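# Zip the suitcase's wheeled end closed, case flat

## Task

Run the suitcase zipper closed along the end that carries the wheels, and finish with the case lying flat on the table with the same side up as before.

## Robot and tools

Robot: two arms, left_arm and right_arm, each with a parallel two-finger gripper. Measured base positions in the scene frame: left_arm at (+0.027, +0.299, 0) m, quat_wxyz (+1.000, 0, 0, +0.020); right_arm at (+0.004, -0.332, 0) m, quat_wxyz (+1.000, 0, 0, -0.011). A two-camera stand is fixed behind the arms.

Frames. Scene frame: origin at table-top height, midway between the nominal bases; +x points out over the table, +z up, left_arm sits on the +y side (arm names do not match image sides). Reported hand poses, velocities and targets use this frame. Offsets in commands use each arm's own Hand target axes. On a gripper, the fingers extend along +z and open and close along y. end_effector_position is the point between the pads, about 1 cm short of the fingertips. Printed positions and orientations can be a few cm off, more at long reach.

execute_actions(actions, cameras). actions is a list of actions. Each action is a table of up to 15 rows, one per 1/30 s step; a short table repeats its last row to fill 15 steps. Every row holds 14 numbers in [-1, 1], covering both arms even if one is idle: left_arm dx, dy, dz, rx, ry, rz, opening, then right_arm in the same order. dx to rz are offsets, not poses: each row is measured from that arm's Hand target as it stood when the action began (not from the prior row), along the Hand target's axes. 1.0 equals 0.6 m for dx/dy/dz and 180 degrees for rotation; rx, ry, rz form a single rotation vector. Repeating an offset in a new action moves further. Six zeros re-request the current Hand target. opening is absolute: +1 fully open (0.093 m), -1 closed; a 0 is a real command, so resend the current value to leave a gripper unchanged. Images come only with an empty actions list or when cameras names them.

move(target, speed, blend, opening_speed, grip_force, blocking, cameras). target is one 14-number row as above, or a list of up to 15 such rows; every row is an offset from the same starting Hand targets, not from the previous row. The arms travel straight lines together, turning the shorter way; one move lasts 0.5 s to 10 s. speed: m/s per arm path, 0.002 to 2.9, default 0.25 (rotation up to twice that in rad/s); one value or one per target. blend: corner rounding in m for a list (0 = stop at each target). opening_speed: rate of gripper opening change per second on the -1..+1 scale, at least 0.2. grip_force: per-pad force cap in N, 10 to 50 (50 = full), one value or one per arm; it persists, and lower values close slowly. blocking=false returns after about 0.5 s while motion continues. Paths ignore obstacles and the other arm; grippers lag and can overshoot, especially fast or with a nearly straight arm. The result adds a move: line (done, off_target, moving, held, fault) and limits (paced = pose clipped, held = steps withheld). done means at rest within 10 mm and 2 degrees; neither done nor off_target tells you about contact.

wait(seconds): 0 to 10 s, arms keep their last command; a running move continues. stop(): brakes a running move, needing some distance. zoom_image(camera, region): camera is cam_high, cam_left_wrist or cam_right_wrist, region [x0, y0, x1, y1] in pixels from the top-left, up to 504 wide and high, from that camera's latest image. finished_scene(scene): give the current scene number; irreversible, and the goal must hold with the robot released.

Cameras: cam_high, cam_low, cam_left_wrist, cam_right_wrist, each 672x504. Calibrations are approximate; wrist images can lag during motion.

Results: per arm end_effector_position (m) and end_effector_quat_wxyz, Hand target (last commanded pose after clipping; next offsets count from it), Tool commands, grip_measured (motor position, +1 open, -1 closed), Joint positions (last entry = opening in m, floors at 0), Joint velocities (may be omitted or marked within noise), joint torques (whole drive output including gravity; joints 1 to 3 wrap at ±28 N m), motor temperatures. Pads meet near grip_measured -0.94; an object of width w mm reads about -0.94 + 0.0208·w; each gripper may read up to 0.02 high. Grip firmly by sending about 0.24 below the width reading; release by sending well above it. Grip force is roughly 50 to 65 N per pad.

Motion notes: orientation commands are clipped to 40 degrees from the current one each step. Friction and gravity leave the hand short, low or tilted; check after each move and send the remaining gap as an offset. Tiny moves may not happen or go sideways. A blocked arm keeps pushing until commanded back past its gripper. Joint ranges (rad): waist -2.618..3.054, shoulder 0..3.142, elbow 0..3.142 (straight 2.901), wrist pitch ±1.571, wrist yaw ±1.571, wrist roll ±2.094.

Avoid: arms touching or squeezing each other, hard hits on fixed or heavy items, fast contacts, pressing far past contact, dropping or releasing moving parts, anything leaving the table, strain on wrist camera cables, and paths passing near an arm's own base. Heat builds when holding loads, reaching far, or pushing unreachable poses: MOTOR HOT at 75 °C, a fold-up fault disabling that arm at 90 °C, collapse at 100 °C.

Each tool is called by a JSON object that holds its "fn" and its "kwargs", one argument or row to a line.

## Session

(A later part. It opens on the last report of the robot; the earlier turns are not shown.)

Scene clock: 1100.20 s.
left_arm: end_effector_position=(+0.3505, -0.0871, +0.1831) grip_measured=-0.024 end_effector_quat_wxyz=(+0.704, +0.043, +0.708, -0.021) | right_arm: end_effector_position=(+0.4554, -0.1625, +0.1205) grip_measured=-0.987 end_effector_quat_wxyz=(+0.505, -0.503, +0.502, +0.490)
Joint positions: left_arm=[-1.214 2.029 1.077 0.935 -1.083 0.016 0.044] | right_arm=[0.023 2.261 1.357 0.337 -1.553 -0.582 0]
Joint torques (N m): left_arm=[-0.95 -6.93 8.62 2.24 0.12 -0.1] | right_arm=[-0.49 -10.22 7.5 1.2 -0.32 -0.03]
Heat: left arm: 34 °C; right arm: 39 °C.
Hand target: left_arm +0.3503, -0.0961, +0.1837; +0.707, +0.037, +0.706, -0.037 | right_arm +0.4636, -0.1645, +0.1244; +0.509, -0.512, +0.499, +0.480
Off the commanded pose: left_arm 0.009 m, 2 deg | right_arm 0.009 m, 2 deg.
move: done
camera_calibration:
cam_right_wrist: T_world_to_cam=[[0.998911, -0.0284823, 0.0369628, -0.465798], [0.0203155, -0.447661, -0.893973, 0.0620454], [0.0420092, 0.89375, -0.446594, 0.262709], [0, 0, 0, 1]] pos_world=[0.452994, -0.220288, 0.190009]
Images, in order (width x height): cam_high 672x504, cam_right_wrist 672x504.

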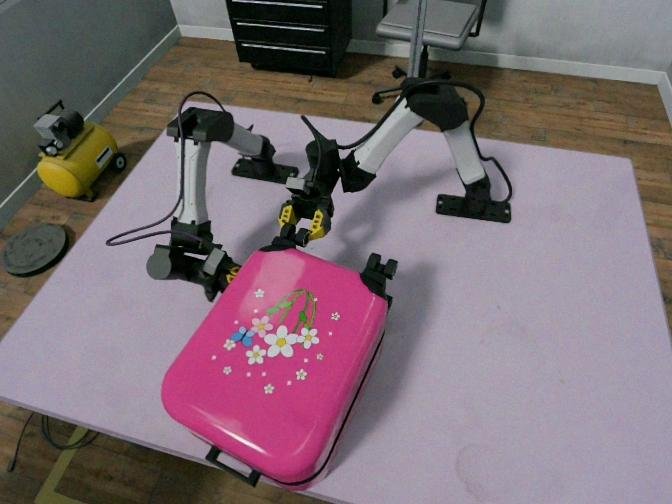

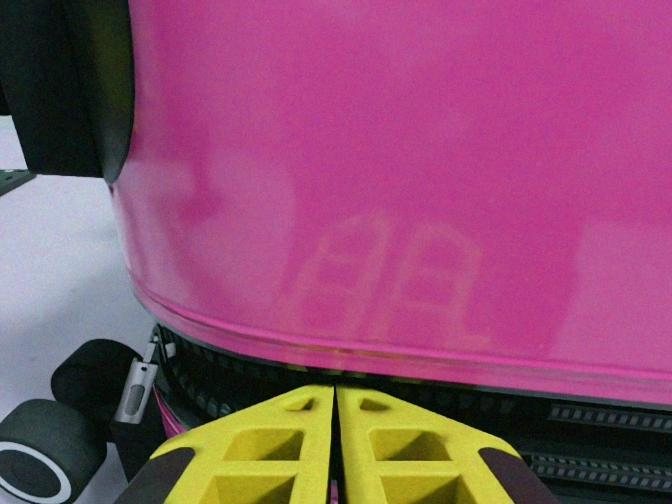

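{"fn": "move", "kwargs": {
  "target": [
    [0,0,0,0,0,0,-0.15,0,0,-0.06,0,0,0,-0.3],
    [0,0,0,0,0,0,-0.15,0.016,0.074,-0.02,0,0,0.11,-0.3],
    [0,0,0,0,0,0,-0.15,0.016,0.074,0.025,0,0,0.11,-0.3]
  ],
  "speed": 0.1,
  "cameras": ["cam_right_wrist"]
}}

Scene clock: 1115.47 s.
left_arm: end_effector_position=(+0.3507, -0.0865, +0.1831) grip_measured=-0.024 end_effector_quat_wxyz=(+0.704, +0.042, +0.709, -0.020) | right_arm: end_effector_position=(+0.4163, -0.1607, +0.0896) grip_measured=-0.303 end_effector_quat_wxyz=(+0.391, -0.393, +0.598, +0.578)
Joint positions: left_arm=[-1.214 2.029 1.077 0.935 -1.086 0.016 0.044] | right_arm=[0.028 2.22 1.221 0.125 -1.539 -0.478 0.031]
Joint torques (N m): left_arm=[-1.02 -6.97 8.57 2.28 0.16 -0.1] | right_arm=[2.4 -14.99 5.59 1.35 -0.34 -0.02]
Motor temperatures (°C): left_arm=[20 34 34 32 19 19 22] | right_arm=[18 34 34 39 18 19 20]
Heat: left arm: 34 °C; right arm: 39 °C.
Hand target: left_arm +0.3503, -0.0961, +0.1837; +0.707, +0.037, +0.706, -0.037 | right_arm +0.4198, -0.1490, +0.1126; +0.419, -0.419, +0.579, +0.560
Off the commanded pose: left_arm 0.010 m, 2 deg | right_arm 0.026 m, 5 deg.
move: off_target (right_arm)
camera_calibration:
cam_right_wrist: T_world_to_cam=[[0.930536, -0.037065, -0.36432, -0.36253], [-0.340482, -0.453823, -0.823478, 0.178866], [-0.134815, 0.890321, -0.434918, 0.320938], [0, 0, 0, 1]] pos_world=[0.441515, -0.218001, 0.154797]
Images, in order (width x height): cam_right_wrist 672x504.

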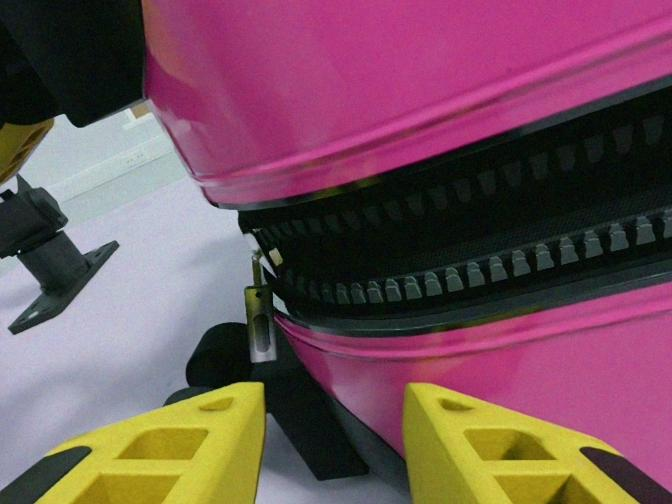

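{"fn": "move", "kwargs": {
  "target": [
    [0,0,0,0,0,0,-0.15,-0.006,0.007,-0.05,0,0,0,-0.3],
    [0,0,0,0,0,0,-0.15,-0.006,0.012,0.01,0,0,0,-0.3]
  ],
  "speed": 0.08,
  "cameras": ["cam_right_wrist"]
}}

Scene clock: 1123.97 s.
left_arm: end_effector_position=(+0.3507, -0.0861, +0.1831) grip_measured=-0.024 end_effector_quat_wxyz=(+0.704, +0.041, +0.709, -0.019) | right_arm: end_effector_position=(+0.4141, -0.1586, +0.0959) grip_measured=-0.303 end_effector_quat_wxyz=(+0.388, -0.393, +0.600, +0.579)
Joint positions: left_arm=[-1.214 2.029 1.077 0.935 -1.088 0.016 0.044] | right_arm=[0.033 2.197 1.221 0.087 -1.534 -0.489 0.031]
Joint torques (N m): left_arm=[-0.9 -6.91 8.62 2.24 0.19 -0.14] | right_arm=[3.22 -15.27 4.96 1.43 -0.29 -0.03]
Heat: left arm: 34 °C; right arm: 38 °C.
Hand target: left_arm +0.3502, -0.0961, +0.1837; +0.707, +0.037, +0.706, -0.037 | right_arm +0.4141, -0.1428, +0.1181; +0.419, -0.419, +0.579, +0.560
Off the commanded pose: left_arm 0.010 m, 2 deg | right_arm 0.027 m, 6 deg.
move: off_target (right_arm)
camera_calibration:
cam_right_wrist: T_world_to_cam=[[0.928798, -0.0366615, -0.368768, -0.356819], [-0.343555, -0.458257, -0.819738, 0.184516], [-0.138938, 0.888063, -0.438223, 0.323154], [0, 0, 0, 1]] pos_world=[0.439703, -0.215507, 0.161284]
Images, in order (width x height): cam_right_wrist 672x504.

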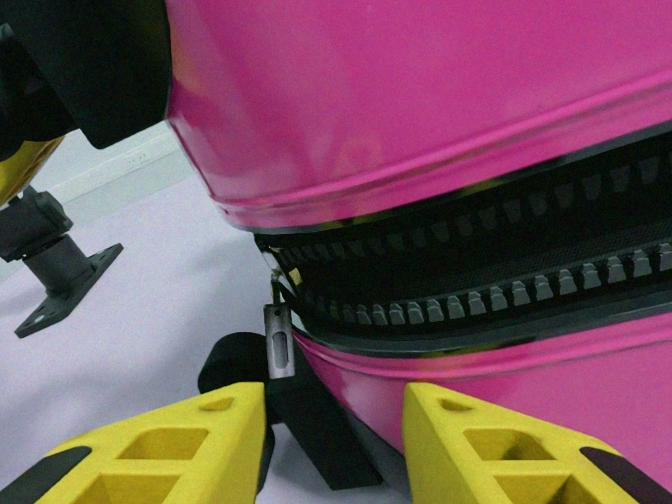

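{"fn": "move", "kwargs": {
  "target": [
    [0,0,0,0,0,0,-0.15,0,0,-0.07,0,0,0,-0.5],
    [0,0,0,0,0,0,-0.15,-0.003,0.025,-0.05,0,0,0,-0.5]
  ],
  "speed": 0.08,
  "cameras": ["cam_right_wrist"]
}}

Scene clock: 1129.87 s.
left_arm: end_effector_position=(+0.3507, -0.0861, +0.1831) grip_measured=-0.024 end_effector_quat_wxyz=(+0.704, +0.041, +0.709, -0.019) | right_arm: end_effector_position=(+0.4022, -0.1733, +0.1078) grip_measured=-0.497 end_effector_quat_wxyz=(+0.409, -0.394, +0.592, +0.572)
Joint positions: left_arm=[-1.214 2.029 1.077 0.935 -1.088 0.016 0.044] | right_arm=[-0.004 2.132 1.164 0.034 -1.557 -0.57 0.021]
Joint torques (N m): left_arm=[-1.21 -7.08 8.43 2.29 0.16 -0.12] | right_arm=[0.16 -14.26 3.99 1.04 -0.53 -0.16]
Heat: left arm: 34 °C; right arm: 38 °C.
Hand target: left_arm +0.3502, -0.0962, +0.1837; +0.707, +0.037, +0.706, -0.037 | right_arm +0.3999, -0.1725, +0.1248; +0.419, -0.419, +0.579, +0.560
Off the commanded pose: left_arm 0.010 m, 2 deg | right_arm 0.017 m, 4 deg.
move: off_target (right_arm)
camera_calibration:
cam_right_wrist: T_world_to_cam=[[0.940674, -0.0507504, -0.335494, -0.352844], [-0.322935, -0.437369, -0.839299, 0.180874], [-0.10414, 0.897849, -0.42781, 0.326327], [0, 0, 0, 1]] pos_world=[0.424305, -0.231791, 0.173037]
Images, in order (width x height): cam_right_wrist 672x504.

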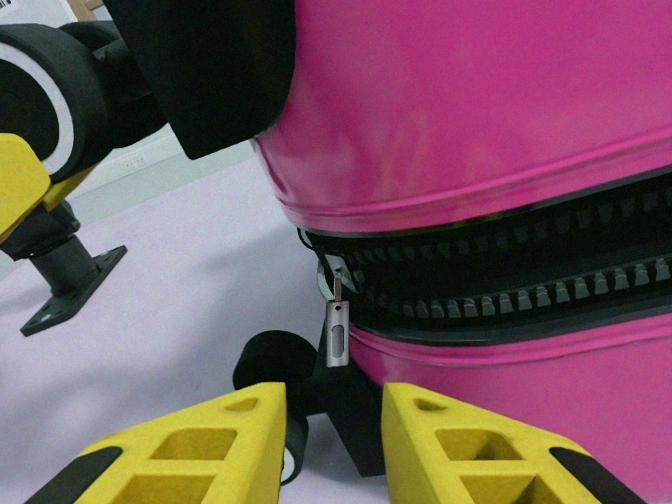

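{"fn": "move", "kwargs": {
  "target": [
    [0,0,0,0,0,0,-0.15,-0.006,0,0.054,0,0,0,-0.5],
    [0,0,0,0,0,0,-0.15,-0.006,0,0.054,0,0,0,-1]
  ],
  "speed": 0.08,
  "cameras": ["cam_right_wrist"]
}}

{"fn": "zoom_image", "kwargs": {
  "camera": "cam_right_wrist",
  "region": [240, 230, 440, 420]
}}

Scene clock: 1138.07 s.
left_arm: end_effector_position=(+0.3507, -0.0861, +0.1831) grip_measured=-0.024 end_effector_quat_wxyz=(+0.704, +0.041, +0.709, -0.019) | right_arm: end_effector_position=(+0.4011, -0.1419, +0.1072) grip_measured=-0.987 end_effector_quat_wxyz=(+0.384, -0.408, +0.597, +0.574)
Joint positions: left_arm=[-1.214 2.029 1.077 0.935 -1.088 0.016 0.044] | right_arm=[0.076 2.132 1.156 0.183 -1.507 -0.41 0]
Joint torques (N m): left_arm=[-1.03 -6.79 8.58 2.28 0.19 -0.18] | right_arm=[0.13 -14.58 4.18 1.47 -0.43 -0.05]
Motor temperatures (°C): left_arm=[20 34 34 33 19 19 22] | right_arm=[19 41 32 37 18 19 20]
Heat: left arm: 34 °C; right arm: 41 °C.
Hand target: left_arm +0.3502, -0.0962, +0.1837; +0.707, +0.037, +0.706, -0.037 | right_arm +0.4015, -0.1400, +0.1275; +0.418, -0.419, +0.580, +0.560
Off the commanded pose: left_arm 0.010 m, 2 deg | right_arm 0.020 m, 5 deg.
move: off_target (right_arm); target 2's new opening was sent with right_arm's hand 0.024 m and 7 deg from that target
camera_calibration:
cam_right_wrist: T_world_to_cam=[[0.93601, -0.0227852, -0.351236, -0.342859], [-0.318569, -0.479168, -0.81787, 0.183764], [-0.149666, 0.877427, -0.455765, 0.316114], [0, 0, 0, 1]] pos_world=[0.426772, -0.197125, 0.173944]
Images, in order (width x height): cam_right_wrist 672x504.

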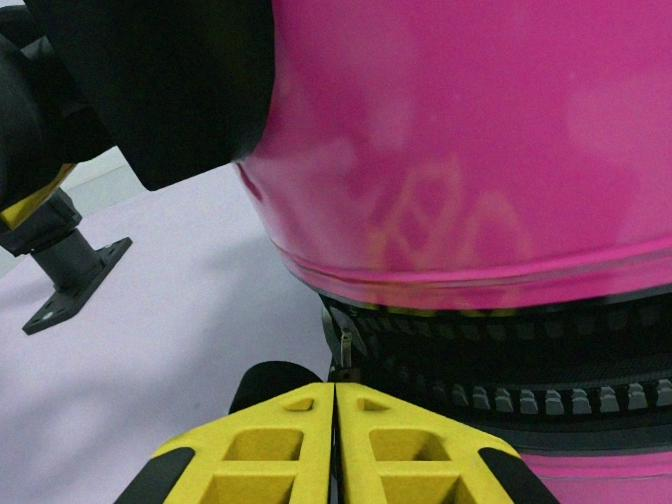

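Scaled by 2.520 from the camera's 672x504 image, which has a finer 960x720 frame.

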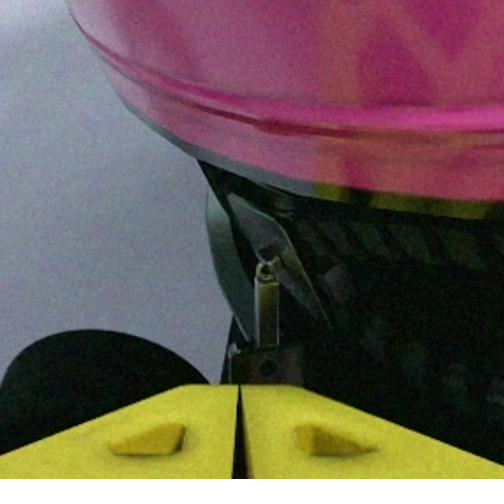

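{"fn": "move", "kwargs": {
  "target": [
    [0,0,0,0,0,0,-0.15,0,0,-0.02,0,0,0,-0.6],
    [0,0,0,0,0,0,-0.15,-0.01,0.0,0.025,0,0,0,-0.6],
    [0,0,0,0,0,0,-0.15,-0.01,0.0,0.025,0,0,0,-1]
  ],
  "speed": 0.06,
  "cameras": ["cam_right_wrist"]
}}

{"fn": "zoom_image", "kwargs": {
  "camera": "cam_right_wrist",
  "region": [240, 230, 440, 420]
}}

Scene clock: 1148.27 s.
left_arm: end_effector_position=(+0.3516, -0.0853, +0.1831) grip_measured=-0.024 end_effector_quat_wxyz=(+0.704, +0.040, +0.709, -0.019) | right_arm: end_effector_position=(+0.3997, -0.1311, +0.1103) grip_measured=-0.987 end_effector_quat_wxyz=(+0.371, -0.400, +0.604, +0.581)
Joint positions: left_arm=[-1.211 2.029 1.077 0.935 -1.088 0.016 0.044] | right_arm=[0.103 2.125 1.126 0.331 -1.49 -0.248 0]
Joint torques (N m): left_arm=[-1.11 -7.01 8.53 2.27 0.19 -0.16] | right_arm=[1.22 -14.43 4.81 1.79 -0.21 -0.05]
Heat: left arm: 34 °C; right arm: 44 °C.
Hand target: left_arm +0.3503, -0.0961, +0.1837; +0.707, +0.037, +0.706, -0.037 | right_arm +0.4035, -0.1249, +0.1330; +0.418, -0.419, +0.579, +0.560
Off the commanded pose: left_arm 0.011 m, 2 deg | right_arm 0.024 m, 7 deg.
move: off_target (left_arm, right_arm); target 3's new opening was sent with right_arm's hand 0.030 m and 8 deg from that target
camera_calibration:
cam_right_wrist: T_world_to_cam=[[0.922908, -0.0179473, -0.384603, -0.330582], [-0.344362, -0.485263, -0.8037, 0.199041], [-0.172209, 0.874184, -0.454034, 0.316278], [0, 0, 0, 1]] pos_world=[0.428105, -0.185831, 0.176427]
Images, in order (width x height): cam_right_wrist 672x504.

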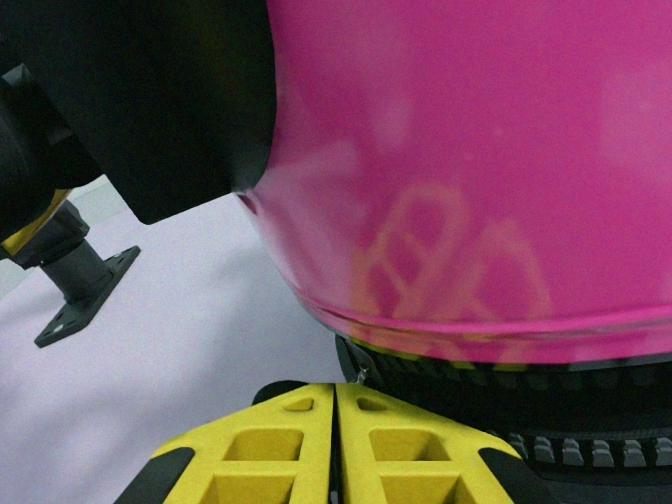

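Scaled by 2.520 from the camera's 672x504 image, which has a finer 960x720 frame.

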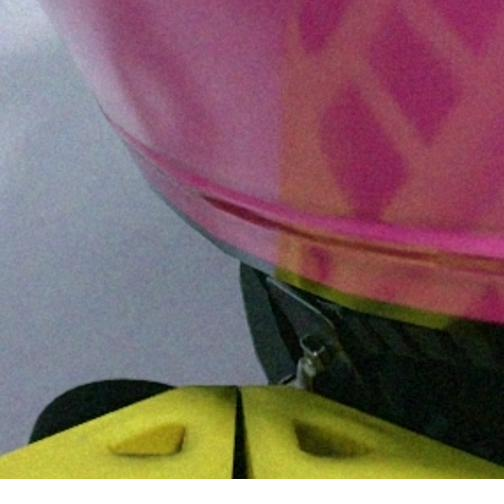

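{"fn": "move", "kwargs": {
  "target": [
    [0,0,0,0,0,0,-0.15,0,0,-0.055,0,0,0,-0.4],
    [0,0,0,0,0,0,-0.15,0.003,-0.016,-0.055,0,0,0,-0.4]
  ],
  "speed": 0.06,
  "cameras": ["cam_right_wrist"]
}}

Scene clock: 1154.60 s.
left_arm: end_effector_position=(+0.3542, -0.0831, +0.1831) grip_measured=-0.024 end_effector_quat_wxyz=(+0.704, +0.038, +0.709, -0.016) | right_arm: end_effector_position=(+0.4058, -0.1569, +0.1151) grip_measured=-0.403 end_effector_quat_wxyz=(+0.398, -0.397, +0.598, +0.571)
Joint positions: left_arm=[-1.204 2.029 1.077 0.935 -1.088 0.016 0.044] | right_arm=[0.038 2.115 1.12 0.323 -1.521 -0.296 0.026]
Joint torques (N m): left_arm=[-1.8 -7.09 8.57 2.25 0.15 -0.13] | right_arm=[-0.38 -10.92 6.8 1.37 -0.53 -0.19]
Heat: left arm: 35 °C; right arm: 45 °C.
Hand target: left_arm +0.3502, -0.0961, +0.1837; +0.707, +0.037, +0.706, -0.037 | right_arm +0.4115, -0.1581, +0.1291; +0.419, -0.419, +0.579, +0.560
Off the commanded pose: left_arm 0.014 m, 2 deg | right_arm 0.015 m, 4 deg.
move: off_target (left_arm, right_arm)
camera_calibration:
cam_right_wrist: T_world_to_cam=[[0.936926, -0.0470132, -0.34635, -0.349583], [-0.328498, -0.456958, -0.826607, 0.193062], [-0.119406, 0.888245, -0.44358, 0.321644], [0, 0, 0, 1]] pos_world=[0.42936, -0.213913, 0.181183]
Images, in order (width x height): cam_right_wrist 672x504.

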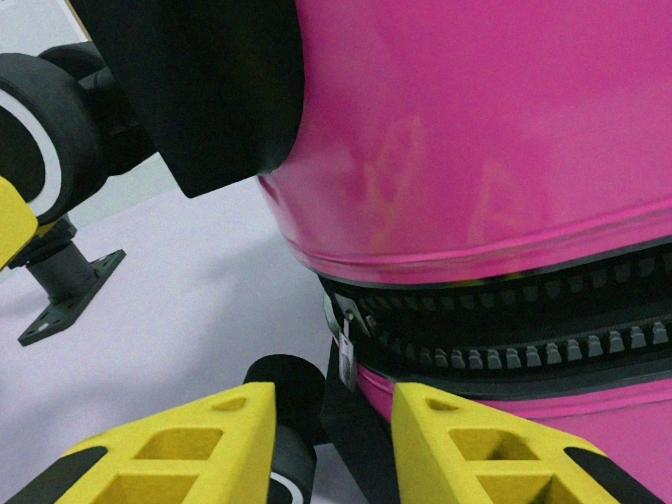

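{"fn": "move", "kwargs": {
  "target": [
    [0,0,0,0,0,0,-0.15,0.003,-0.005,0.04,0,0,0,-0.4],
    [0,0,0,0,0,0,-0.15,0.003,-0.005,0.04,0,0,0,-1]
  ],
  "speed": 0.06,
  "cameras": ["cam_right_wrist"]
}}

{"fn": "zoom_image", "kwargs": {
  "camera": "cam_right_wrist",
  "region": [240, 230, 440, 420]
}}

Scene clock: 1162.17 s.
left_arm: end_effector_position=(+0.3542, -0.0831, +0.1831) grip_measured=-0.024 end_effector_quat_wxyz=(+0.704, +0.038, +0.709, -0.016) | right_arm: end_effector_position=(+0.4124, -0.1381, +0.1256) grip_measured=-0.987 end_effector_quat_wxyz=(+0.404, -0.413, +0.589, +0.564)
Joint positions: left_arm=[-1.204 2.029 1.077 0.935 -1.088 0.016 0.044] | right_arm=[0.084 2.123 1.123 0.538 -1.49 -0.123 0]
Joint torques (N m): left_arm=[-1.92 -6.86 8.5 2.26 0.18 -0.17] | right_arm=[0.73 -9.1 4.97 1.7 -0.25 -0.01]
Heat: left arm: 35 °C; right arm: 44 °C.
Hand target: left_arm +0.3502, -0.0961, +0.1837; +0.707, +0.037, +0.706, -0.037 | right_arm +0.4142, -0.1342, +0.1259; +0.418, -0.419, +0.579, +0.560
Off the commanded pose: left_arm 0.014 m, 2 deg | right_arm 0.004 m, 2 deg.
move: off_target (left_arm); target 2's new opening was sent with right_arm's hand 0.014 m and 5 deg from that target
camera_calibration:
cam_right_wrist: T_world_to_cam=[[0.950189, -0.0358075, -0.309609, -0.359698], [-0.289953, -0.465904, -0.835979, 0.196525], [-0.114314, 0.884111, -0.453079, 0.308896], [0, 0, 0, 1]] pos_world=[0.434076, -0.194416, 0.192879]
Images, in order (width x height): cam_right_wrist 672x504.

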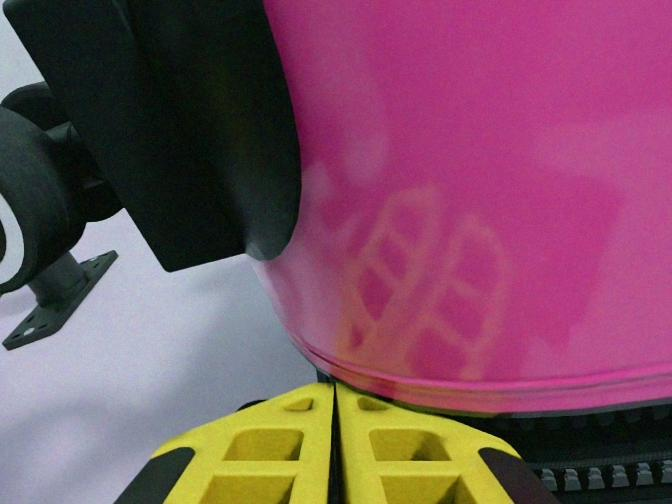

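Scaled by 2.520 from the camera's 672x504 image, which has a finer 960x720 frame.

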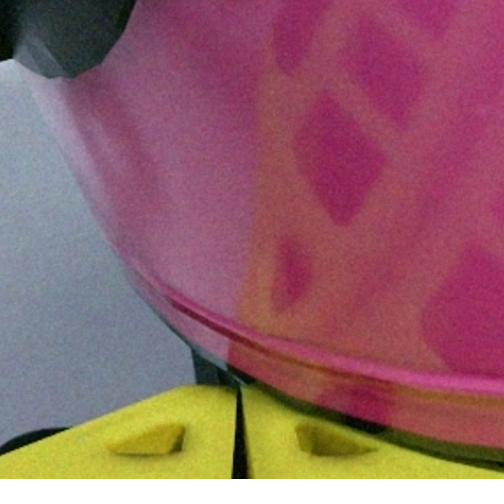

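{"fn": "move", "kwargs": {
  "target": [0,0,0,0,0,0,-0.15,0.02,0,-0.025,0,0,0,-1],
  "speed": 0.04,
  "cameras": ["cam_right_wrist"]
}}

{"fn": "zoom_image", "kwargs": {
  "camera": "cam_right_wrist",
  "region": [240, 230, 440, 420]
}}

Scene clock: 1166.17 s.
left_arm: end_effector_position=(+0.3542, -0.0831, +0.1831) grip_measured=-0.024 end_effector_quat_wxyz=(+0.704, +0.038, +0.709, -0.016) | right_arm: end_effector_position=(+0.4116, -0.1479, +0.1162) grip_measured=-0.987 end_effector_quat_wxyz=(+0.409, -0.410, +0.590, +0.562)
Joint positions: left_arm=[-1.204 2.029 1.077 0.935 -1.088 0.016 0.044] | right_arm=[0.06 2.139 1.107 0.538 -1.503 -0.158 0]
Joint torques (N m): left_arm=[-1.8 -7.13 8.42 2.26 0.22 -0.15] | right_arm=[-0.5 -9.09 4.23 1.55 -0.47 -0.21]
Heat: left arm: 35 °C; right arm: 42 °C.
Hand target: left_arm +0.3502, -0.0961, +0.1837; +0.707, +0.037, +0.706, -0.037 | right_arm +0.4105, -0.1494, +0.1148; +0.419, -0.419, +0.579, +0.560
Off the commanded pose: left_arm 0.014 m, 2 deg | right_arm 0.002 m, 2 deg.
move: off_target (left_arm)
camera_calibration:
cam_right_wrist: T_world_to_cam=[[0.950718, -0.0454507, -0.306708, -0.364152], [-0.292514, -0.459497, -0.838629, 0.186262], [-0.102815, 0.887016, -0.450147, 0.308507], [0, 0, 0, 1]] pos_world=[0.432409, -0.204615, 0.18339]
Images, in order (width x height): cam_right_wrist 672x504.

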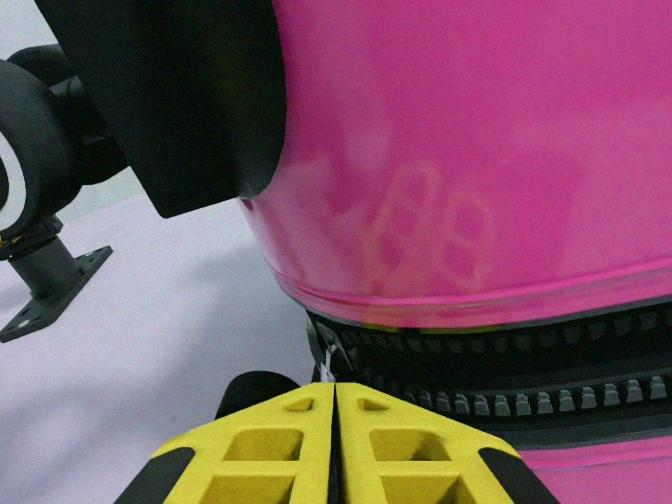

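Scaled by 2.520 from the camera's 672x504 image, which has a finer 960x720 frame.

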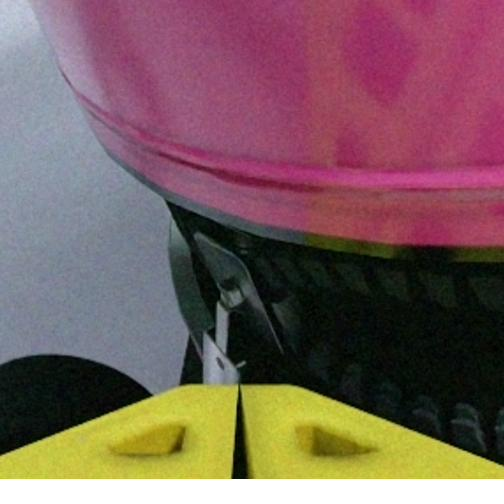

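{"fn": "move", "kwargs": {
  "target": [
    [0,0,0,0,0,0,1,0,0,-0.1,0,0,0,-0.4],
    [0,0,-0.2,0,0,0,1,0.01,0.02,-0.14,0.2,0,-0.11,-0.4]
  ],
  "speed": 0.12,
  "cameras": ["cam_right_wrist"]
}}

Scene clock: 1179.23 s.
left_arm: end_effector_position=(+0.2330, -0.0913, +0.1739) grip_measured=+1.000 end_effector_quat_wxyz=(+0.705, +0.057, +0.707, -0.027) | right_arm: end_effector_position=(+0.3951, -0.2347, +0.0977) grip_measured=-0.403 end_effector_quat_wxyz=(+0.593, -0.346, +0.664, +0.296)
Joint positions: left_arm=[-1.508 1.966 0.93 1.009 -1.349 0.016 0.093] | right_arm=[-0.108 1.918 0.576 1.091 -1.059 -0.238 0.026]
Joint torques (N m): left_arm=[-0.69 -10.59 4.26 2.06 -0.11 -0.09] | right_arm=[0.51 -10.28 3.17 1.98 -0.05 -0.12]
Heat: left arm: 34 °C; right arm: 41 °C.
Hand target: left_arm +0.2309, -0.0836, +0.1836; +0.707, +0.037, +0.706, -0.037 | right_arm +0.3959, -0.2332, +0.1145; +0.615, -0.361, +0.644, +0.276
Off the commanded pose: left_arm 0.012 m, 3 deg | right_arm 0.017 m, 5 deg.
move: off_target (left_arm, right_arm)
camera_calibration:
cam_right_wrist: T_world_to_cam=[[0.802097, -0.595819, 0.0405094, -0.4625], [-0.297512, -0.457486, -0.83797, 0.128345], [0.517811, 0.66008, -0.544211, 0.0862479], [0, 0, 0, 1]] pos_world=[0.364494, -0.27378, 0.173222]
Images, in order (width x height): cam_right_wrist 672x504.

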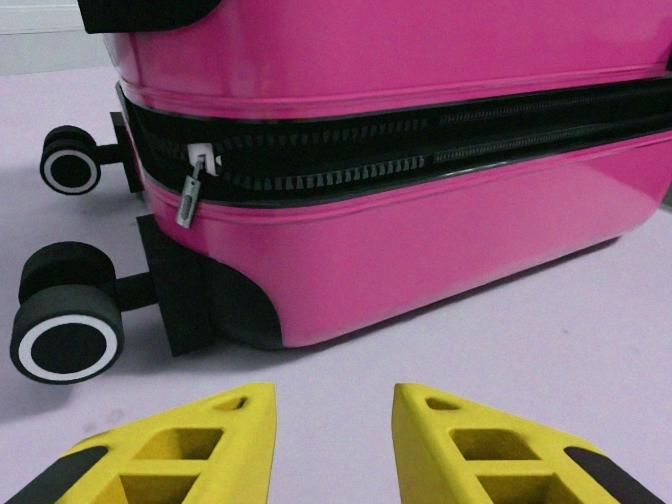

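{"fn": "move", "kwargs": {
  "target": [0,0,0,0,0,0,1,-0.028,0.072,0.034,0,0,0.07,-0.4],
  "speed": 0.1,
  "cameras": ["cam_right_wrist"]
}}

Scene clock: 1191.50 s.
left_arm: end_effector_position=(+0.2330, -0.0913, +0.1739) grip_measured=+1.000 end_effector_quat_wxyz=(+0.705, +0.057, +0.707, -0.027) | right_arm: end_effector_position=(+0.3725, -0.1902, +0.1082) grip_measured=-0.403 end_effector_quat_wxyz=(+0.558, -0.281, +0.697, +0.351)
Joint positions: left_arm=[-1.508 1.966 0.93 1.009 -1.349 0.016 0.093] | right_arm=[0.044 1.811 0.477 1.119 -0.911 0.008 0.026]
Joint torques (N m): left_arm=[-0.75 -10.92 4.49 2.06 -0.1 -0.12] | right_arm=[0.4 -9.42 3.36 2.06 -0.01 0.06]
Heat: left arm: 36 °C; right arm: 40 °C.
Hand target: left_arm +0.2309, -0.0836, +0.1836; +0.707, +0.037, +0.706, -0.037 | right_arm +0.3729, -0.1894, +0.1254; +0.581, -0.288, +0.680, +0.341
Off the commanded pose: left_arm 0.013 m, 3 deg | right_arm 0.017 m, 4 deg.
move: off_target (left_arm, right_arm)
camera_calibration:
cam_right_wrist: T_world_to_cam=[[0.779622, -0.607385, -0.152553, -0.391222], [-0.44138, -0.360113, -0.821889, 0.221196], [0.444267, 0.708097, -0.54884, 0.111285], [0, 0, 0, 1]] pos_world=[0.353197, -0.236768, 0.183194]
Images, in order (width x height): cam_right_wrist 672x504.

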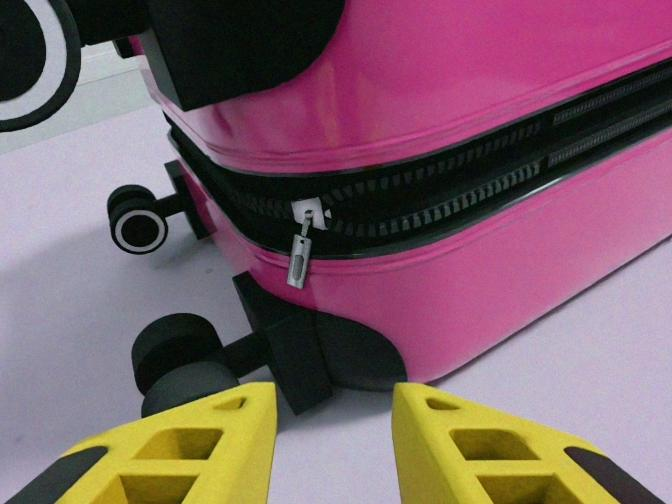

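{"fn": "move", "kwargs": {
  "target": [
    [0,0,0,0,0,0,1,-0.003,0.004,0.092,0,0,0,-0.4],
    [0,0,0,0,0,0,1,-0.003,0.004,0.092,0,0,0,-1]
  ],
  "speed": 0.08,
  "cameras": ["cam_right_wrist"]
}}

{"fn": "zoom_image", "kwargs": {
  "camera": "cam_right_wrist",
  "region": [240, 230, 440, 420]
}}

Scene clock: 1200.77 s.
left_arm: end_effector_position=(+0.2330, -0.0913, +0.1739) grip_measured=+1.000 end_effector_quat_wxyz=(+0.705, +0.057, +0.707, -0.027) | right_arm: end_effector_position=(+0.3956, -0.1462, +0.1125) grip_measured=-0.987 end_effector_quat_wxyz=(+0.565, -0.287, +0.692, +0.346)
Joint positions: left_arm=[-1.508 1.966 0.93 1.009 -1.349 0.016 0.093] | right_arm=[0.191 1.88 0.585 1.124 -0.766 0.038 0]
Joint torques (N m): left_arm=[-0.84 -10.82 4.4 2.07 -0.11 -0.12] | right_arm=[0.36 -6.22 6.12 2.06 0.01 0.06]
Motor temperatures (°C): left_arm=[20 37 31 31 19 19 21] | right_arm=[19 38 30 42 18 19 20]
Heat: left arm: 37 °C; right arm: 42 °C.
Hand target: left_arm +0.2309, -0.0836, +0.1836; +0.707, +0.037, +0.706, -0.037 | right_arm +0.4040, -0.1439, +0.1226; +0.581, -0.288, +0.680, +0.341
Off the commanded pose: left_arm 0.013 m, 3 deg | right_arm 0.013 m, 2 deg.
move: off_target (left_arm, right_arm); target 2's new opening was sent with right_arm's hand 0.013 m and 2 deg from that target
camera_calibration:
cam_right_wrist: T_world_to_cam=[[0.783063, -0.607911, -0.131363, -0.385699], [-0.422745, -0.365334, -0.829348, 0.243448], [0.456178, 0.704965, -0.543071, 0.0664511], [0, 0, 0, 1]] pos_world=[0.374629, -0.192376, 0.187324]
Images, in order (width x height): cam_right_wrist 672x504.

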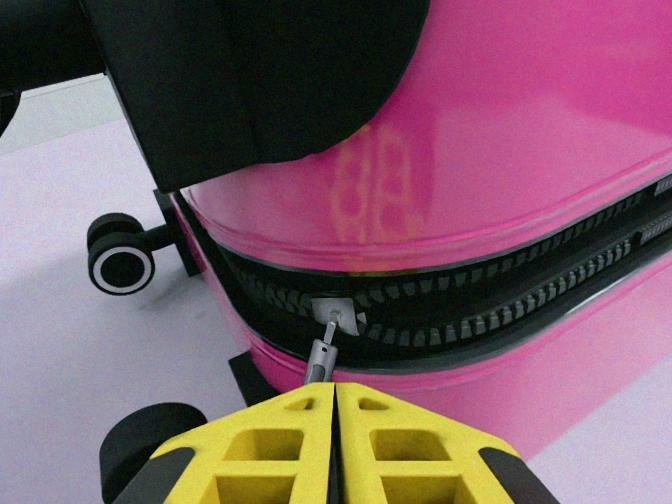

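Scaled by 2.520 from the camera's 672x504 image, which has a finer 960x720 frame.

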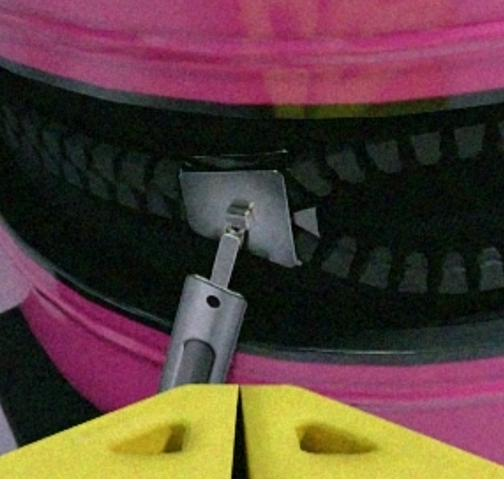

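{"fn": "move", "kwargs": {
  "target": [
    [0,0,0,0,0,0,1,0,0,-0.025,0,0,0,-0.4],
    [0,0,0,0,0,0,1,0.006,0.011,-0.015,0,0,0.03,-0.4],
    [0,0,0,0,0,0,1,0.006,0.011,0.024,0,0,0.03,-0.4],
    [0,0,0,0,0,0,1,0.006,0.011,0.024,0,0,0.03,-1]
  ],
  "speed": 0.07,
  "cameras": ["cam_right_wrist"]
}}

{"fn": "zoom_image", "kwargs": {
  "camera": "cam_right_wrist",
  "region": [240, 230, 440, 420]
}}

Scene clock: 1209.73 s.
left_arm: end_effector_position=(+0.2330, -0.0913, +0.1739) grip_measured=+1.000 end_effector_quat_wxyz=(+0.705, +0.057, +0.707, -0.027) | right_arm: end_effector_position=(+0.3983, -0.1309, +0.1078) grip_measured=-0.987 end_effector_quat_wxyz=(+0.547, -0.255, +0.706, +0.372)
Joint positions: left_arm=[-1.508 1.966 0.93 1.009 -1.349 0.016 0.093] | right_arm=[0.239 1.913 0.607 1.138 -0.719 0.14 0]
Joint torques (N m): left_arm=[-0.91 -10.84 4.3 2.09 -0.13 -0.12] | right_arm=[0.28 -6.53 6.15 2.12 0.02 0.05]
Heat: left arm: 38 °C; right arm: 43 °C.
Hand target: left_arm +0.2309, -0.0836, +0.1836; +0.707, +0.037, +0.706, -0.037 | right_arm +0.4069, -0.1284, +0.1186; +0.565, -0.256, +0.693, +0.368
Off the commanded pose: left_arm 0.013 m, 3 deg | right_arm 0.014 m, 3 deg.
move: off_target (left_arm, right_arm); target 4's new opening was sent with right_arm's hand 0.014 m and 3 deg from that target
camera_calibration:
cam_right_wrist: T_world_to_cam=[[0.762526, -0.607032, -0.223755, -0.360762], [-0.490798, -0.317436, -0.811388, 0.277709], [0.42151, 0.728524, -0.539984, 0.0684641], [0, 0, 0, 1]] pos_world=[0.382531, -0.180717, 0.181577]
Images, in order (width x height): cam_right_wrist 672x504.

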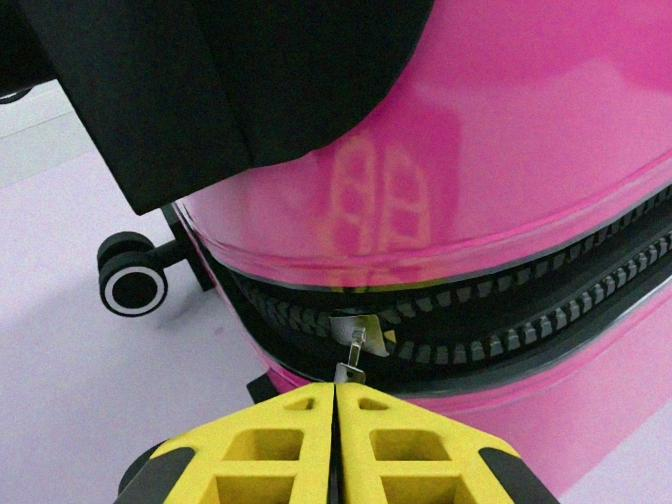

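Scaled by 2.520 from the camera's 672x504 image, which has a finer 960x720 frame.

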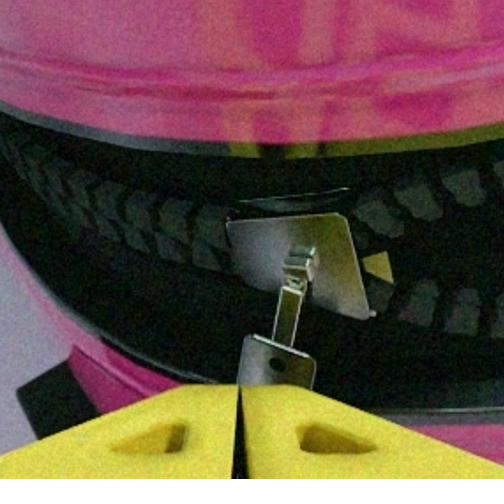

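{"fn": "move", "kwargs": {
  "target": [
    [0,0,0,0,0,0,1,0,0,-0.025,0,0,0,-0.5],
    [0,0,0,0,0,0,1,0,-0.009,-0.01,0,0,0,-0.5],
    [0,0,0,0,0,0,1,0,-0.009,0.017,0,0,0,-0.5],
    [0,0,0,0,0,0,1,0,-0.009,0.017,0,0,0,-1]
  ],
  "speed": 0.07,
  "cameras": ["cam_right_wrist"]
}}

{"fn": "zoom_image", "kwargs": {
  "camera": "cam_right_wrist",
  "region": [240, 230, 440, 420]
}}

Scene clock: 1220.80 s.
left_arm: end_effector_position=(+0.2330, -0.0913, +0.1739) grip_measured=+1.000 end_effector_quat_wxyz=(+0.705, +0.057, +0.707, -0.027) | right_arm: end_effector_position=(+0.4088, -0.1287, +0.1071) grip_measured=-0.987 end_effector_quat_wxyz=(+0.550, -0.254, +0.704, +0.370)
Joint positions: left_arm=[-1.508 1.966 0.93 1.009 -1.349 0.016 0.093] | right_arm=[0.24 1.948 0.648 1.14 -0.714 0.142 0]
Joint torques (N m): left_arm=[-0.75 -10.76 4.45 2.03 -0.08 -0.14] | right_arm=[0.91 -6.71 6.54 2.02 0.05 0.04]
Heat: left arm: 39 °C; right arm: 43 °C.
Hand target: left_arm +0.2309, -0.0836, +0.1836; +0.707, +0.037, +0.706, -0.037 | right_arm +0.4170, -0.1234, +0.1164; +0.565, -0.256, +0.693, +0.368
Off the commanded pose: left_arm 0.013 m, 3 deg | right_arm 0.013 m, 2 deg.
move: off_target (left_arm, right_arm); target 4's new opening was sent with right_arm's hand 0.015 m and 2 deg from that target
camera_calibration:
cam_right_wrist: T_world_to_cam=[[0.761682, -0.609608, -0.219586, -0.368154], [-0.486204, -0.31371, -0.815593, 0.282066], [0.428306, 0.727986, -0.535341, 0.0586238], [0, 0, 0, 1]] pos_world=[0.392449, -0.178621, 0.180593]
Images, in order (width x height): cam_right_wrist 672x504.

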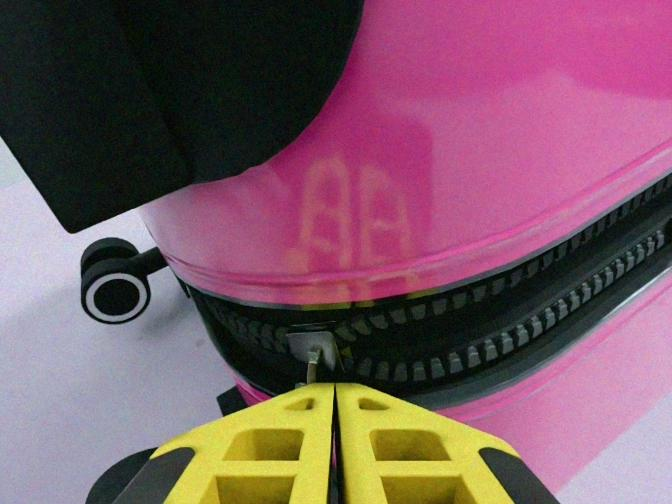

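Scaled by 2.520 from the camera's 672x504 image, which has a finer 960x720 frame.

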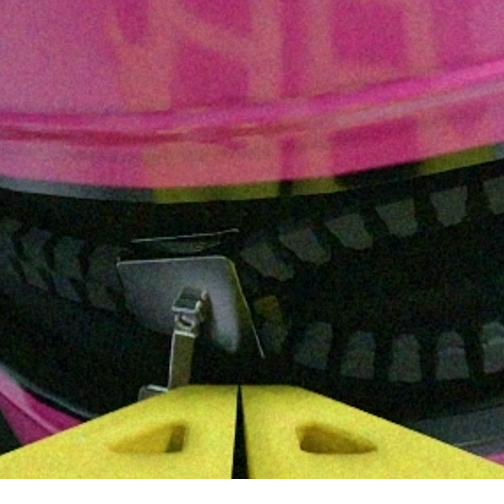

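{"fn": "execute_actions", "kwargs": {
  "actions": []
}}

{"fn": "zoom_image", "kwargs": {
  "camera": "cam_right_wrist",
  "region": [200, 200, 470, 430]
}}

Scene clock: 1245.07 s.
left_arm: end_effector_position=(+0.2330, -0.0913, +0.1739) grip_measured=+1.000 end_effector_quat_wxyz=(+0.705, +0.057, +0.707, -0.027) | right_arm: end_effector_position=(+0.4088, -0.1287, +0.1071) grip_measured=-0.987 end_effector_quat_wxyz=(+0.550, -0.254, +0.704, +0.370)
Joint positions: left_arm=[-1.508 1.966 0.93 1.009 -1.349 0.016 0.093] | right_arm=[0.24 1.948 0.648 1.14 -0.714 0.142 0]
Joint velocities: within noise
Joint torques (N m): left_arm=[-0.92 -10.73 4.33 2.07 -0.09 -0.11] | right_arm=[0.95 -6.63 6.5 2.03 0.06 0.05]
Motor temperatures (°C): left_arm=[20 41 29 31 19 19 21] | right_arm=[19 33 31 43 18 19 20]
Heat: left arm: 41 °C; right arm: 43 °C.
Hand target: left_arm +0.2309, -0.0836, +0.1836; +0.707, +0.037, +0.706, -0.037 | right_arm +0.4170, -0.1234, +0.1164; +0.565, -0.256, +0.693, +0.369
Tool commands: left_gripper/opening=+1.0 right_gripper/opening=-1.0
Off the commanded pose: left_arm 0.013 m, 3 deg | right_arm 0.013 m, 2 deg.
camera_calibration:
cam_left_wrist: T_world_to_cam=[[-0.110935, -0.992165, -0.0574702, -0.0535689], [-0.422322, 0.0994085, -0.900979, 0.302851], [0.899632, -0.075679, -0.430041, -0.0542236], [0, 0, 0, 1]] pos_world=[0.170739, -0.0873587, 0.246465]
cam_right_wrist: T_world_to_cam=[[0.761682, -0.609608, -0.219586, -0.368154], [-0.486204, -0.31371, -0.815593, 0.282066], [0.428306, 0.727986, -0.535341, 0.0586238], [0, 0, 0, 1]] pos_world=[0.392449, -0.178621, 0.180593]

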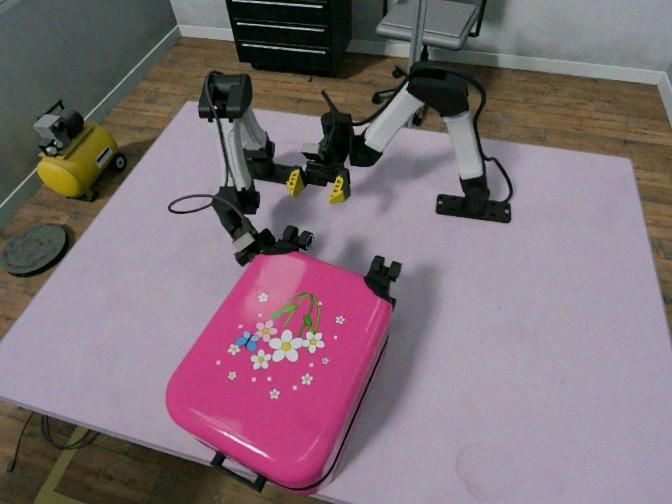

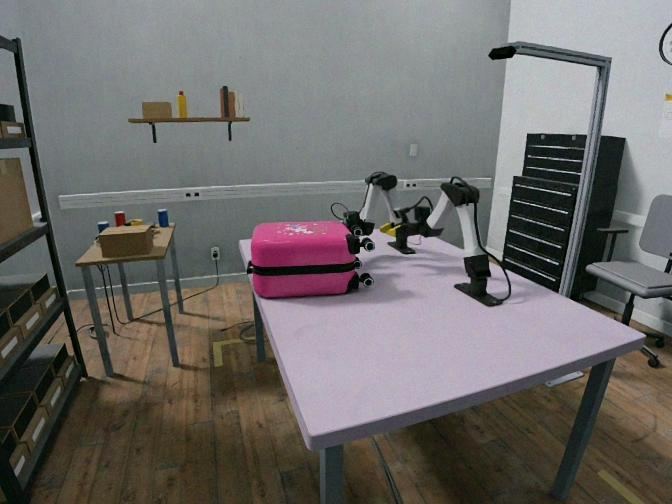

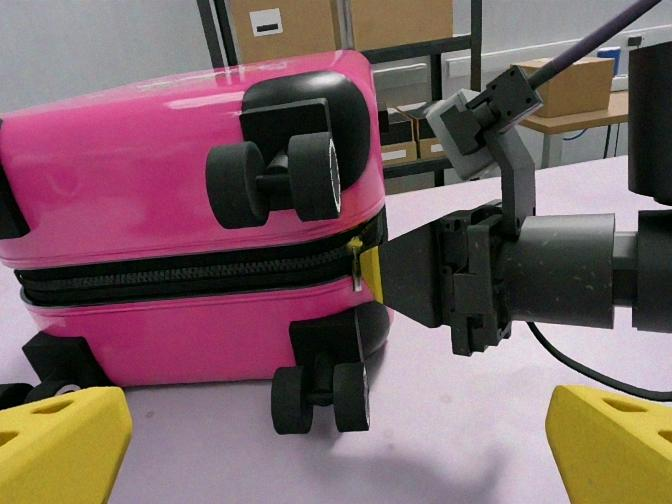

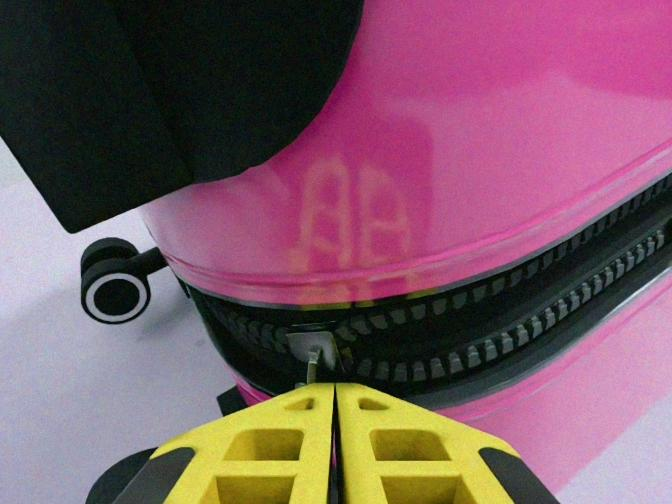

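Scaled by 1.867 from the camera's 672x504 image, which has a finer 960x720 frame.

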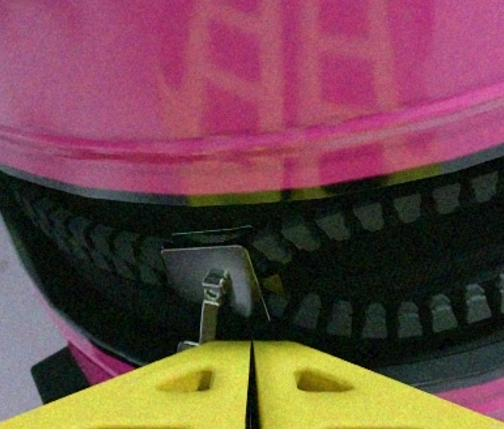

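{"fn": "move", "kwargs": {
  "target": [
    [0,0,0,0,0,0,1,0,0,-0.045,0,0,0,-0.4],
    [0,0,0,0,0,0,1,0,0.015,-0.04,0,0,0,-0.4],
    [0,0,0,0,0,0,1,0,0.015,0.012,0,0,0,-0.4]
  ],
  "speed": 0.06,
  "cameras": ["cam_right_wrist"]
}}

{"fn": "zoom_image", "kwargs": {
  "camera": "cam_right_wrist",
  "region": [200, 200, 470, 430]
}}

Scene clock: 1255.93 s.
left_arm: end_effector_position=(+0.2330, -0.0913, +0.1739) grip_measured=+1.000 end_effector_quat_wxyz=(+0.705, +0.057, +0.707, -0.027) | right_arm: end_effector_position=(+0.4028, -0.1166, +0.1110) grip_measured=-0.403 end_effector_quat_wxyz=(+0.551, -0.260, +0.699, +0.375)
Joint positions: left_arm=[-1.508 1.966 0.93 1.009 -1.349 0.016 0.093] | right_arm=[0.276 1.936 0.643 1.146 -0.695 0.146 0.026]
Joint torques (N m): left_arm=[-0.83 -10.85 4.44 2.02 -0.09 -0.11] | right_arm=[0.96 -6.01 6.99 1.96 0.23 0.05]
Heat: left arm: 41 °C; right arm: 44 °C.
Hand target: left_arm +0.2309, -0.0836, +0.1836; +0.707, +0.037, +0.706, -0.037 | right_arm +0.4144, -0.1123, +0.1179; +0.565, -0.256, +0.693, +0.369
Off the commanded pose: left_arm 0.013 m, 3 deg | right_arm 0.014 m, 2 deg.
move: off_target (left_arm, right_arm)
camera_calibration:
cam_right_wrist: T_world_to_cam=[[0.77331, -0.596676, -0.214403, -0.359031], [-0.473853, -0.319224, -0.820707, 0.28112], [0.421253, 0.736257, -0.529596, 0.0577295], [0, 0, 0, 1]] pos_world=[0.386533, -0.166989, 0.184313]
Images, in order (width x height): cam_right_wrist 672x504.

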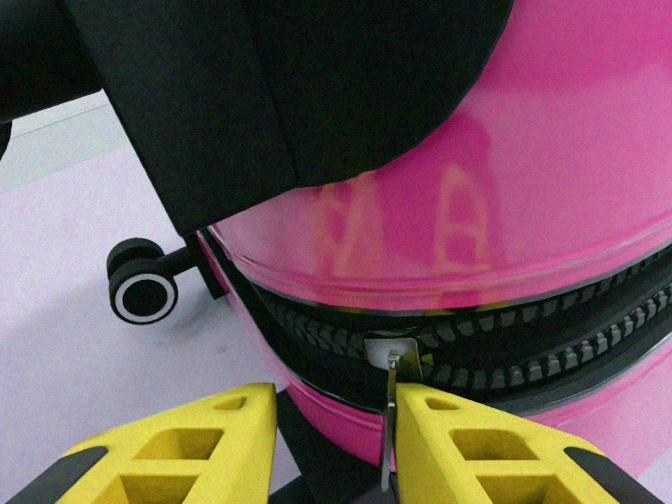

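Scaled by 1.867 from the camera's 672x504 image, which has a finer 960x720 frame.

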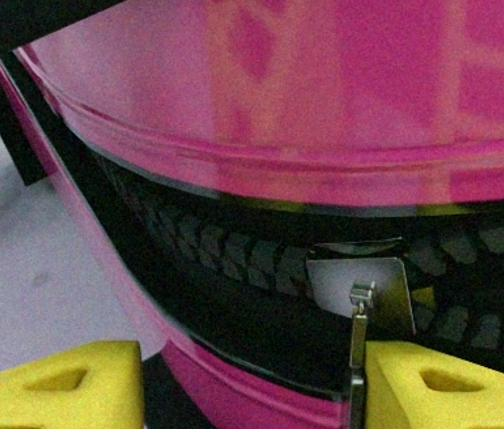

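{"fn": "move", "kwargs": {
  "target": [
    [0,0,0,0,0,0,1,0,-0.016,0.005,0,0,0,-0.4],
    [0,0,0,0,0,0,1,0,-0.016,0.005,0,0,0,-1]
  ],
  "speed": 0.06,
  "cameras": ["cam_right_wrist"]
}}

{"fn": "zoom_image", "kwargs": {
  "camera": "cam_right_wrist",
  "region": [200, 200, 470, 430]
}}

Scene clock: 1265.40 s.
left_arm: end_effector_position=(+0.2330, -0.0913, +0.1739) grip_measured=+1.000 end_effector_quat_wxyz=(+0.705, +0.057, +0.707, -0.027) | right_arm: end_effector_position=(+0.4134, -0.1140, +0.1088) grip_measured=-0.987 end_effector_quat_wxyz=(+0.552, -0.260, +0.698, +0.374)
Joint positions: left_arm=[-1.508 1.966 0.93 1.009 -1.349 0.016 0.093] | right_arm=[0.276 1.974 0.687 1.144 -0.693 0.147 0]
Joint torques (N m): left_arm=[-0.81 -10.71 4.33 2.07 -0.09 -0.08] | right_arm=[-0.61 -7.16 6.27 1.92 0.07 0.03]
Heat: left arm: 42 °C; right arm: 45 °C.
Hand target: left_arm +0.2309, -0.0836, +0.1836; +0.707, +0.037, +0.706, -0.037 | right_arm +0.4235, -0.1156, +0.1153; +0.565, -0.256, +0.693, +0.368
Off the commanded pose: left_arm 0.013 m, 3 deg | right_arm 0.012 m, 2 deg.
move: off_target (left_arm, right_arm); target 2's new opening was sent with right_arm's hand 0.015 m and 2 deg from that target
camera_calibration:
cam_right_wrist: T_world_to_cam=[[0.773416, -0.597327, -0.212197, -0.366574], [-0.47116, -0.317751, -0.822826, 0.284399], [0.424071, 0.736365, -0.527191, 0.0487427], [0, 0, 0, 1]] pos_world=[0.396841, -0.164489, 0.181922]
Images, in order (width x height): cam_right_wrist 672x504.

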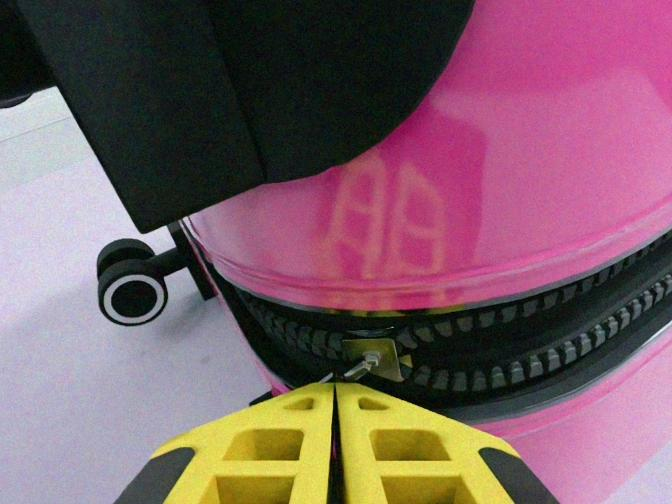

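Scaled by 1.867 from the camera's 672x504 image, which has a finer 960x720 frame.

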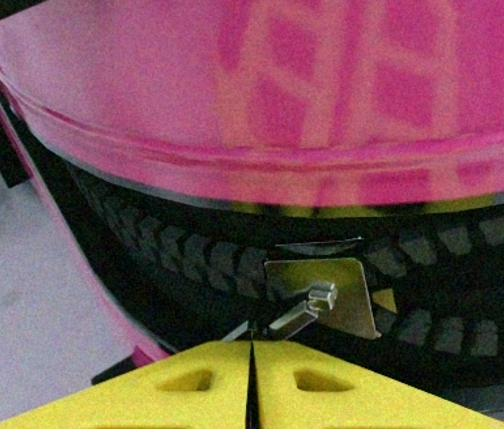

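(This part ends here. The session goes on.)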